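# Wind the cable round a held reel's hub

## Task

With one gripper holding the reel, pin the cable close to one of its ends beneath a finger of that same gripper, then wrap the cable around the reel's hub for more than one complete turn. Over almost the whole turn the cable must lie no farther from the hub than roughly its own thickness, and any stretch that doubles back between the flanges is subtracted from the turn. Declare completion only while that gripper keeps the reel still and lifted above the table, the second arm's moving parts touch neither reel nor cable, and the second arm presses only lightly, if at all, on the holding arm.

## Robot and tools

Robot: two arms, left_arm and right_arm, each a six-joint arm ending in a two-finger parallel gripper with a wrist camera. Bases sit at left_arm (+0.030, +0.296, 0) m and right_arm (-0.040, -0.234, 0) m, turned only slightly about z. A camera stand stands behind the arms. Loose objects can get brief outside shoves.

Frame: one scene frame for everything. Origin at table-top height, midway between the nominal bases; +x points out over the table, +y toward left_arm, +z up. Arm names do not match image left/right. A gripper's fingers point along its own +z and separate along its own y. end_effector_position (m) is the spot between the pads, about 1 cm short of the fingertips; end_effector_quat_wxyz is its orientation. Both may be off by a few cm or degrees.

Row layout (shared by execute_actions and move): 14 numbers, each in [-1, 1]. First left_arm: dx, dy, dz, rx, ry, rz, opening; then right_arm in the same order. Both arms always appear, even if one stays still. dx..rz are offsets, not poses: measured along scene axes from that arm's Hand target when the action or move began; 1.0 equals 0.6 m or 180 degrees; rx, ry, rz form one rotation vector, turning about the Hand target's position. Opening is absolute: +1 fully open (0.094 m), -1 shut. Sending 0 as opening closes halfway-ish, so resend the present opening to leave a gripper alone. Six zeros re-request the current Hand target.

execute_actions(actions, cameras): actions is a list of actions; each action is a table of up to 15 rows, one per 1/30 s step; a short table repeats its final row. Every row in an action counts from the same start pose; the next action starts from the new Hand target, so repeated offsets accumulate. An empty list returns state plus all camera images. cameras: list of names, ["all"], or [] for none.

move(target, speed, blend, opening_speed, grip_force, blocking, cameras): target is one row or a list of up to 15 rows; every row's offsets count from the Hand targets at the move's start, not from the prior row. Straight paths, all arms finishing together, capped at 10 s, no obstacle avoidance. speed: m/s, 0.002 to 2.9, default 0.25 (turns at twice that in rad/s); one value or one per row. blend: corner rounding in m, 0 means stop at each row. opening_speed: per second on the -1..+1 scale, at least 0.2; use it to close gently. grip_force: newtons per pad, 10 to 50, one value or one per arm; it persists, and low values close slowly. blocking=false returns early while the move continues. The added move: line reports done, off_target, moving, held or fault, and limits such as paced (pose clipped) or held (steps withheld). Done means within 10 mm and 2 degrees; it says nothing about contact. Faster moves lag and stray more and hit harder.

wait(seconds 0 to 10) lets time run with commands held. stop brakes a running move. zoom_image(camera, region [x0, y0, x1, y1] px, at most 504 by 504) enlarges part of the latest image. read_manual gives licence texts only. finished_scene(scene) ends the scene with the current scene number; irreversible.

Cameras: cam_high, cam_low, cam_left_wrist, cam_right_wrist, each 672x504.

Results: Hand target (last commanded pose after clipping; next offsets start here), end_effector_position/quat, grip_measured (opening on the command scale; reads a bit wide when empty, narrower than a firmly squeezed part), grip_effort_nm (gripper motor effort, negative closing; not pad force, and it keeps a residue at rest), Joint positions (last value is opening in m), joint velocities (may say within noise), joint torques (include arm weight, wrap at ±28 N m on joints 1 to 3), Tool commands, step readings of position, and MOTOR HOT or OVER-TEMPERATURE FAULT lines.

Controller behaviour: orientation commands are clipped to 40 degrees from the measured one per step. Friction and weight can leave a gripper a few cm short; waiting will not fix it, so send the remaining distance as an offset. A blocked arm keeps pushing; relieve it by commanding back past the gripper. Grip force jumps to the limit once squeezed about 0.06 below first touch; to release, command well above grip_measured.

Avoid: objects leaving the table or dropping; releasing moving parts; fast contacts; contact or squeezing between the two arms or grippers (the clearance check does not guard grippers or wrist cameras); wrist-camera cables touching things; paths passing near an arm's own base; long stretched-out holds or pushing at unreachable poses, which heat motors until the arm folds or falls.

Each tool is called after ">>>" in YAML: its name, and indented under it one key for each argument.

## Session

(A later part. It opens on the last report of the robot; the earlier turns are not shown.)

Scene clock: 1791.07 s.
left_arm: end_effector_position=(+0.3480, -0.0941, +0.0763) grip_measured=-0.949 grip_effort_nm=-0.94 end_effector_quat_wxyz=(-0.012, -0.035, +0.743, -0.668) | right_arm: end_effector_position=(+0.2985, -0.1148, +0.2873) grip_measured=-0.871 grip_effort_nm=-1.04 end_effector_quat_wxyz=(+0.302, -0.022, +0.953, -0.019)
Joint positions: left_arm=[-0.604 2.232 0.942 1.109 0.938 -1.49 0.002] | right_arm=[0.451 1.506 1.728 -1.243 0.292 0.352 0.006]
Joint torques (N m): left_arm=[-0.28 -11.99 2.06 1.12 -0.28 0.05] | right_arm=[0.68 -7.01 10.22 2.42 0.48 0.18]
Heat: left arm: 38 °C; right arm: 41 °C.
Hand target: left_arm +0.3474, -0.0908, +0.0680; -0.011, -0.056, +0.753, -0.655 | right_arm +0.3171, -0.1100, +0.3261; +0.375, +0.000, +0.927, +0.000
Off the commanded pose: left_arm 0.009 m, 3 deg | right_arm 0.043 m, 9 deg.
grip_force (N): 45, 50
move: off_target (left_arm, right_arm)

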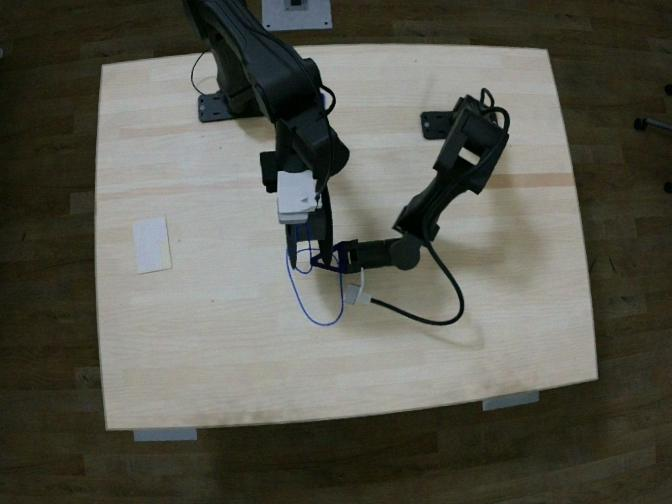

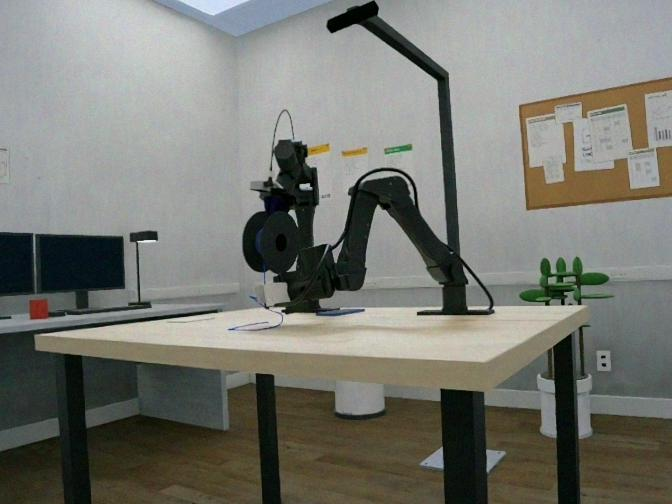

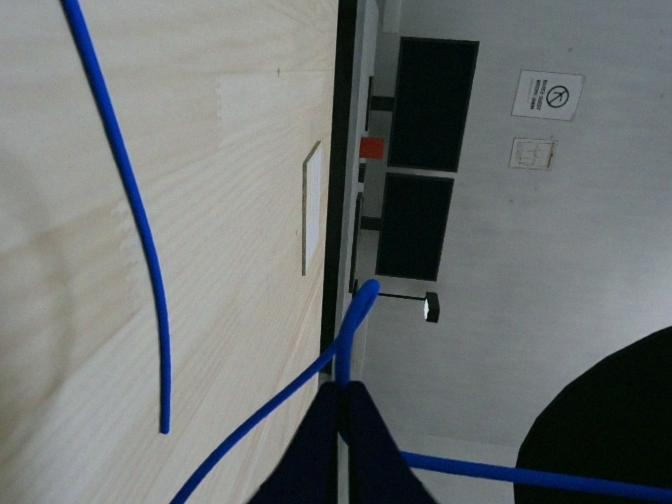

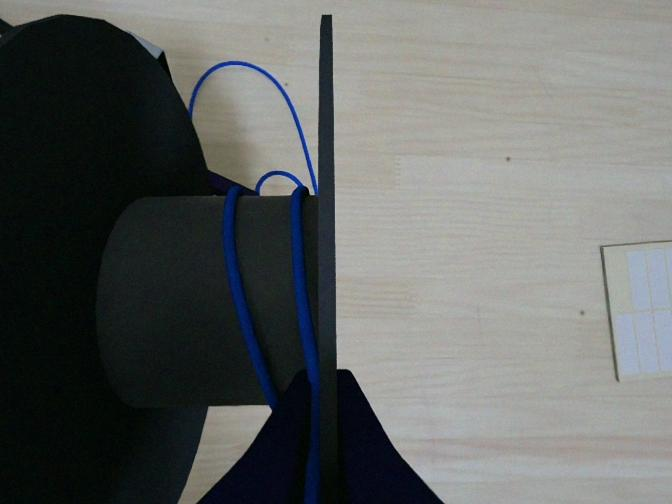

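>>> move:
  target:
    - [0.0, 0.0, 0.05, 0, 0, 0, -1, 0, 0, 0.0, 0, 0, 0, -1]
    - [0.0, 0.0, 0.05, 0, 0, 0, -0.4, 0, 0, 0.0, 0, 0, 0, -1]
    - [0.0337, 0.2309, 0.05, 0, 0, 0, -0.4, 0, 0, 0.0, 0, 0, 0, -1]
  speed: 0.08
  cameras: ["all"]

Scene clock: 1805.63 s.
left_arm: end_effector_position=(+0.3702, +0.0473, +0.0807) grip_measured=-0.402 grip_effort_nm=0.11 end_effector_quat_wxyz=(-0.025, -0.080, +0.757, -0.648) | right_arm: end_effector_position=(+0.3086, -0.1123, +0.2968) grip_measured=-0.871 grip_effort_nm=-1.04 end_effector_quat_wxyz=(+0.328, -0.014, +0.944, -0.014)
Joint positions: left_arm=[-0.224 2.029 0.796 0.713 1.247 -1.217 0.028] | right_arm=[0.451 1.506 1.735 -1.195 0.306 0.354 0.006]
Joint torques (N m): left_arm=[0.12 -13.12 3.82 1.1 0.41 0.19] | right_arm=[0.62 -6.61 9.83 2.02 0.37 0.13]
Heat: left arm: 37 °C; right arm: 42 °C.
Hand target: left_arm +0.3676, +0.0477, +0.0979; -0.011, -0.056, +0.753, -0.655 | right_arm +0.3171, -0.1100, +0.3261; +0.375, +0.000, +0.927, +0.000
Off the commanded pose: left_arm 0.017 m, 3 deg | right_arm 0.031 m, 6 deg.
grip_force (N): 45, 50
move: off_target (left_arm, right_arm); target 2's new opening was sent with left_arm's hand 0.012 m and 1 deg from that target

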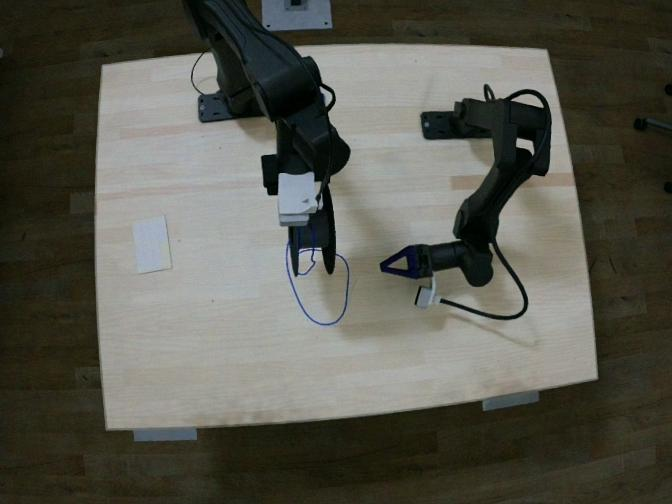

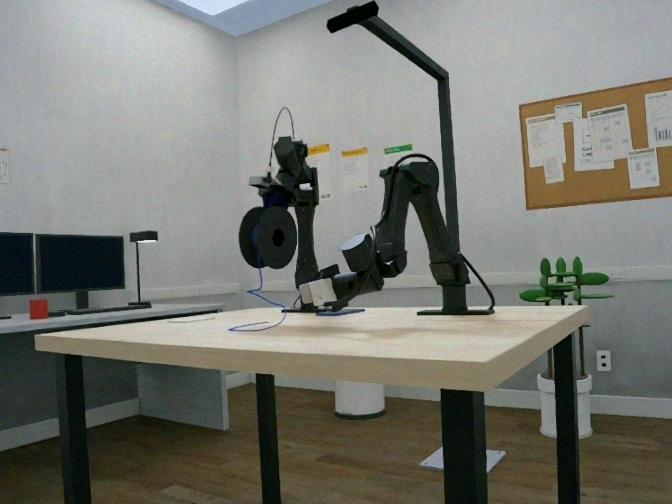

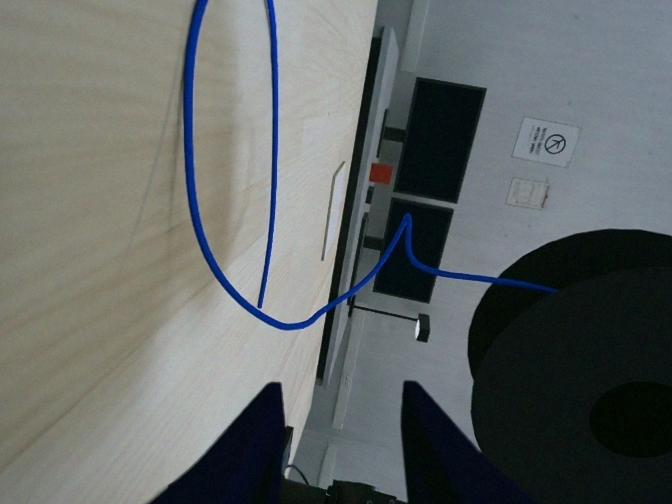

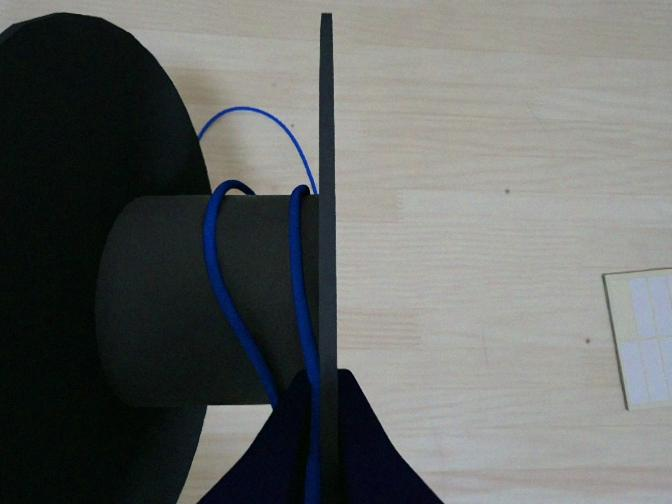

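>>> zoom_image:
  camera: "cam_low"
  region: [220, 180, 320, 340]

>>> zoom_image:
  camera: "cam_right_wrist"
  region: [80, 150, 360, 420]

Scaled by 3.150.

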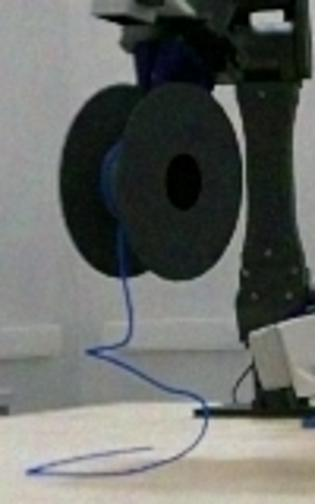

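Scaled by 1.800.

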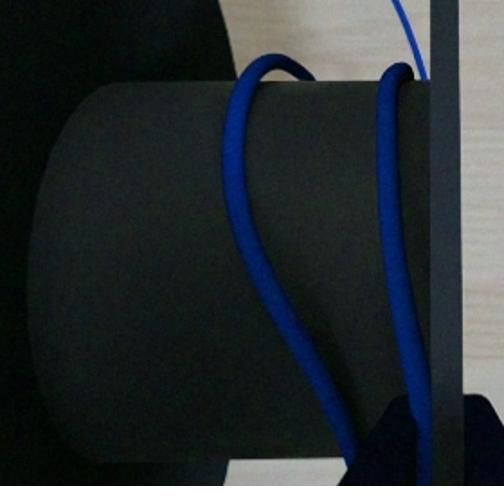

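>>> move:
  target:
    - [-0.05, 0.05, 0.12, 0, 0, 0, -0.9, 0.0715, -0.2333, -0.035, 0, 0, -0.25, -1]
    - [-0.1827, -0.2895, 0.1818, 0.0109, -0.5554, 0.1814, -0.9, 0.0715, -0.2333, -0.035, 0, 0, -0.25, -1]
  speed: [0.16, 0.22]
  blend: 0.02
  cameras: ["all"]

Scene clock: 1868.17 s.
left_arm: end_effector_position=(+0.2564, -0.1247, +0.1599) grip_measured=-0.898 grip_effort_nm=-0.12 end_effector_quat_wxyz=(+0.622, +0.344, +0.591, -0.382) | right_arm: end_effector_position=(+0.3571, -0.2407, +0.2884) grip_measured=-0.871 grip_effort_nm=-1.04 end_effector_quat_wxyz=(+0.323, +0.340, +0.873, -0.133)
Joint positions: left_arm=[-1.088 1.917 0.591 1.389 -0.001 -0.023 0.005] | right_arm=[0.203 1.736 1.944 -1.338 0.582 0.841 0.006]
Joint torques (N m): left_arm=[-0.2 -6.12 6.16 3.44 -0.11 0.14] | right_arm=[-0.55 -6.6 9.5 1.21 0.68 0.17]
Heat: left arm: 37 °C; right arm: 41 °C.
Hand target: left_arm +0.2579, -0.1260, +0.2071; +0.724, +0.275, +0.462, -0.432 | right_arm +0.3600, -0.2499, +0.3051; +0.346, +0.354, +0.857, -0.144
Off the commanded pose: left_arm 0.047 m, 21 deg | right_arm 0.019 m, 4 deg.
joint sent to its limit (left arm) — joint 4 (wrist pitch), upper limit. The joint targets are off in position and orientation.
grip_force (N): 45, 50
move: off_target (left_arm, right_arm)

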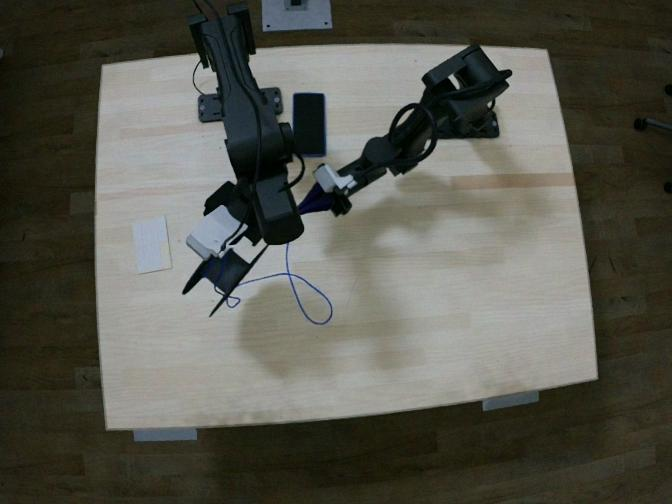

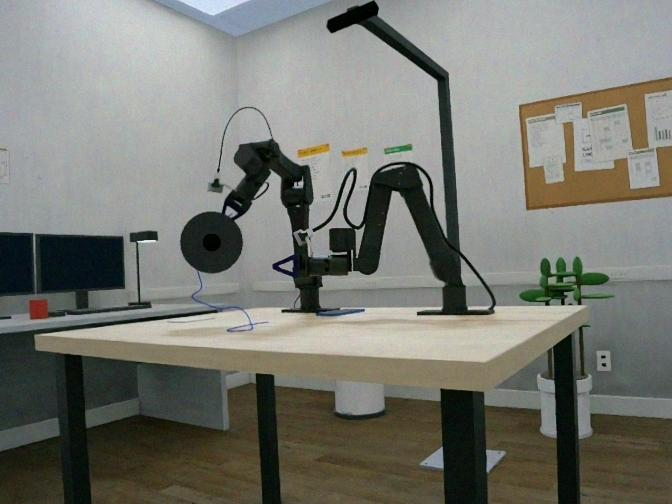

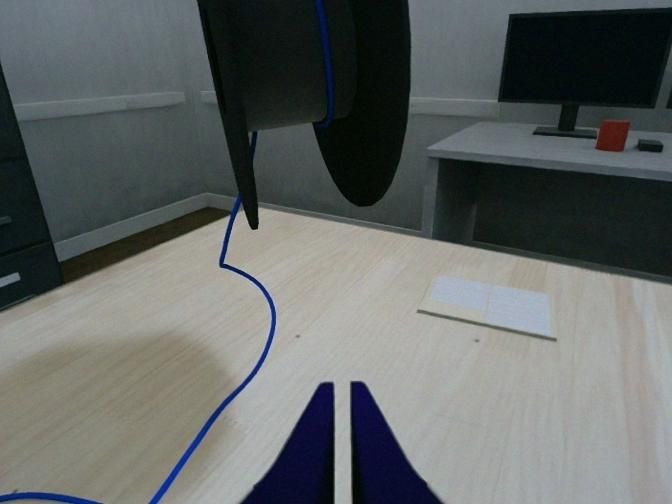

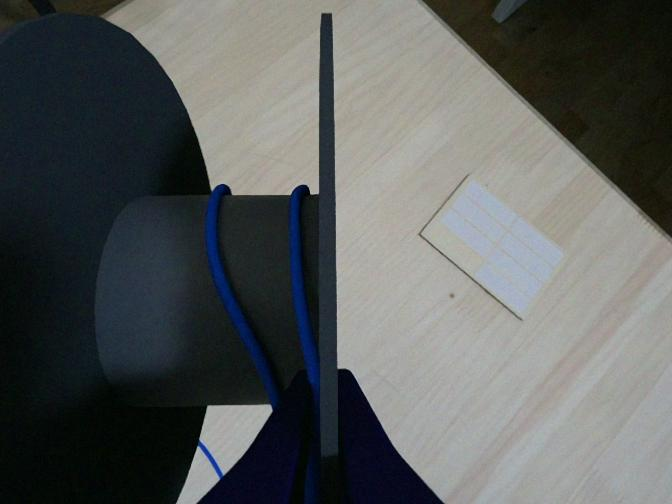

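>>> zoom_image:
  camera: "cam_left_wrist"
  region: [190, 0, 430, 240]

Scaled by 2.100.

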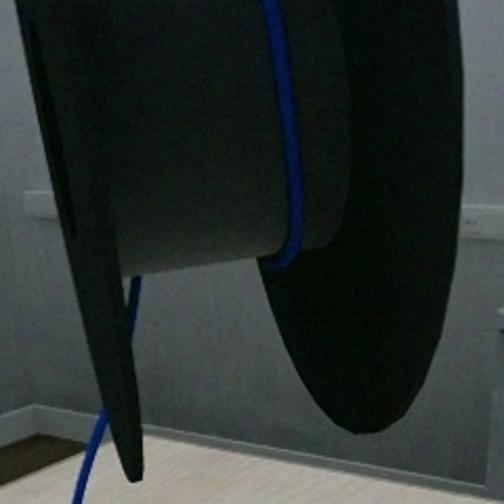

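>>> move:
  target: [-0.08, 0.2, 0.05, 0.195, 0.1056, 0, -0.9, 0, 0, 0, 0, 0, 0, -1]
  speed: 0.18
  cameras: ["cam_high", "cam_low", "cam_right_wrist"]

Scene clock: 1883.73 s.
left_arm: end_effector_position=(+0.2084, -0.0042, +0.2172) grip_measured=-0.898 grip_effort_nm=-0.12 end_effector_quat_wxyz=(+0.508, +0.407, +0.695, -0.305) | right_arm: end_effector_position=(+0.3571, -0.2407, +0.2884) grip_measured=-0.871 grip_effort_nm=-1.03 end_effector_quat_wxyz=(+0.323, +0.340, +0.873, -0.133)
Joint positions: left_arm=[-1.014 0.921 0.534 0.084 0.061 0.008 0.005] | right_arm=[0.203 1.736 1.944 -1.338 0.582 0.841 0.006]
Joint torques (N m): left_arm=[0.61 -2.84 9.84 1.59 0.09 0.08] | right_arm=[-0.54 -6.6 9.44 1.21 0.68 0.17]
Heat: left arm: 44 °C; right arm: 39 °C.
Hand target: left_arm +0.2100, -0.0060, +0.2371; +0.523, +0.405, +0.681, -0.312 | right_arm +0.3600, -0.2499, +0.3051; +0.346, +0.354, +0.857, -0.144
Off the commanded pose: left_arm 0.020 m, 3 deg | right_arm 0.019 m, 4 deg.
grip_force (N): 45, 50
move: off_target (left_arm, right_arm)
Images, in order (width x height): cam_high 672x504, cam_low 672x504, cam_right_wrist 672x504.

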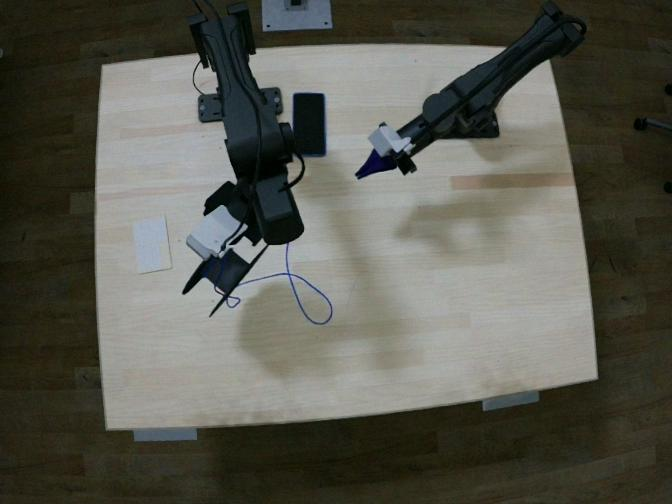

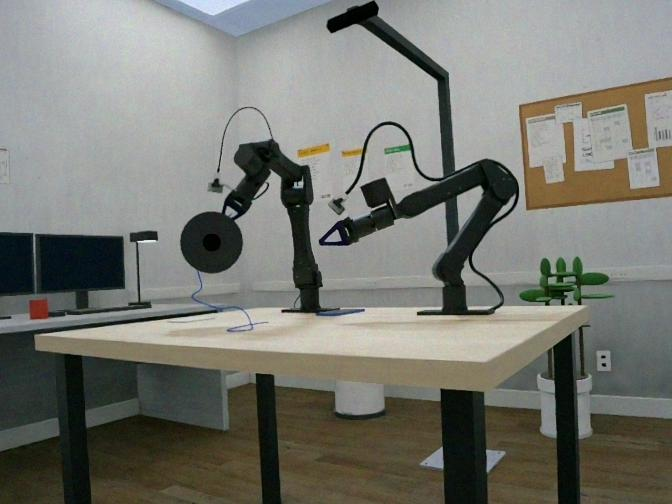

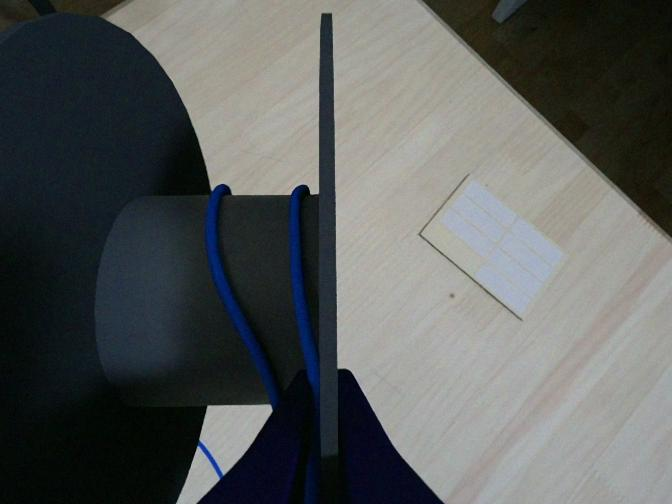

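>>> finished_scene:
  scene: 2

The scene is finished: the task was done.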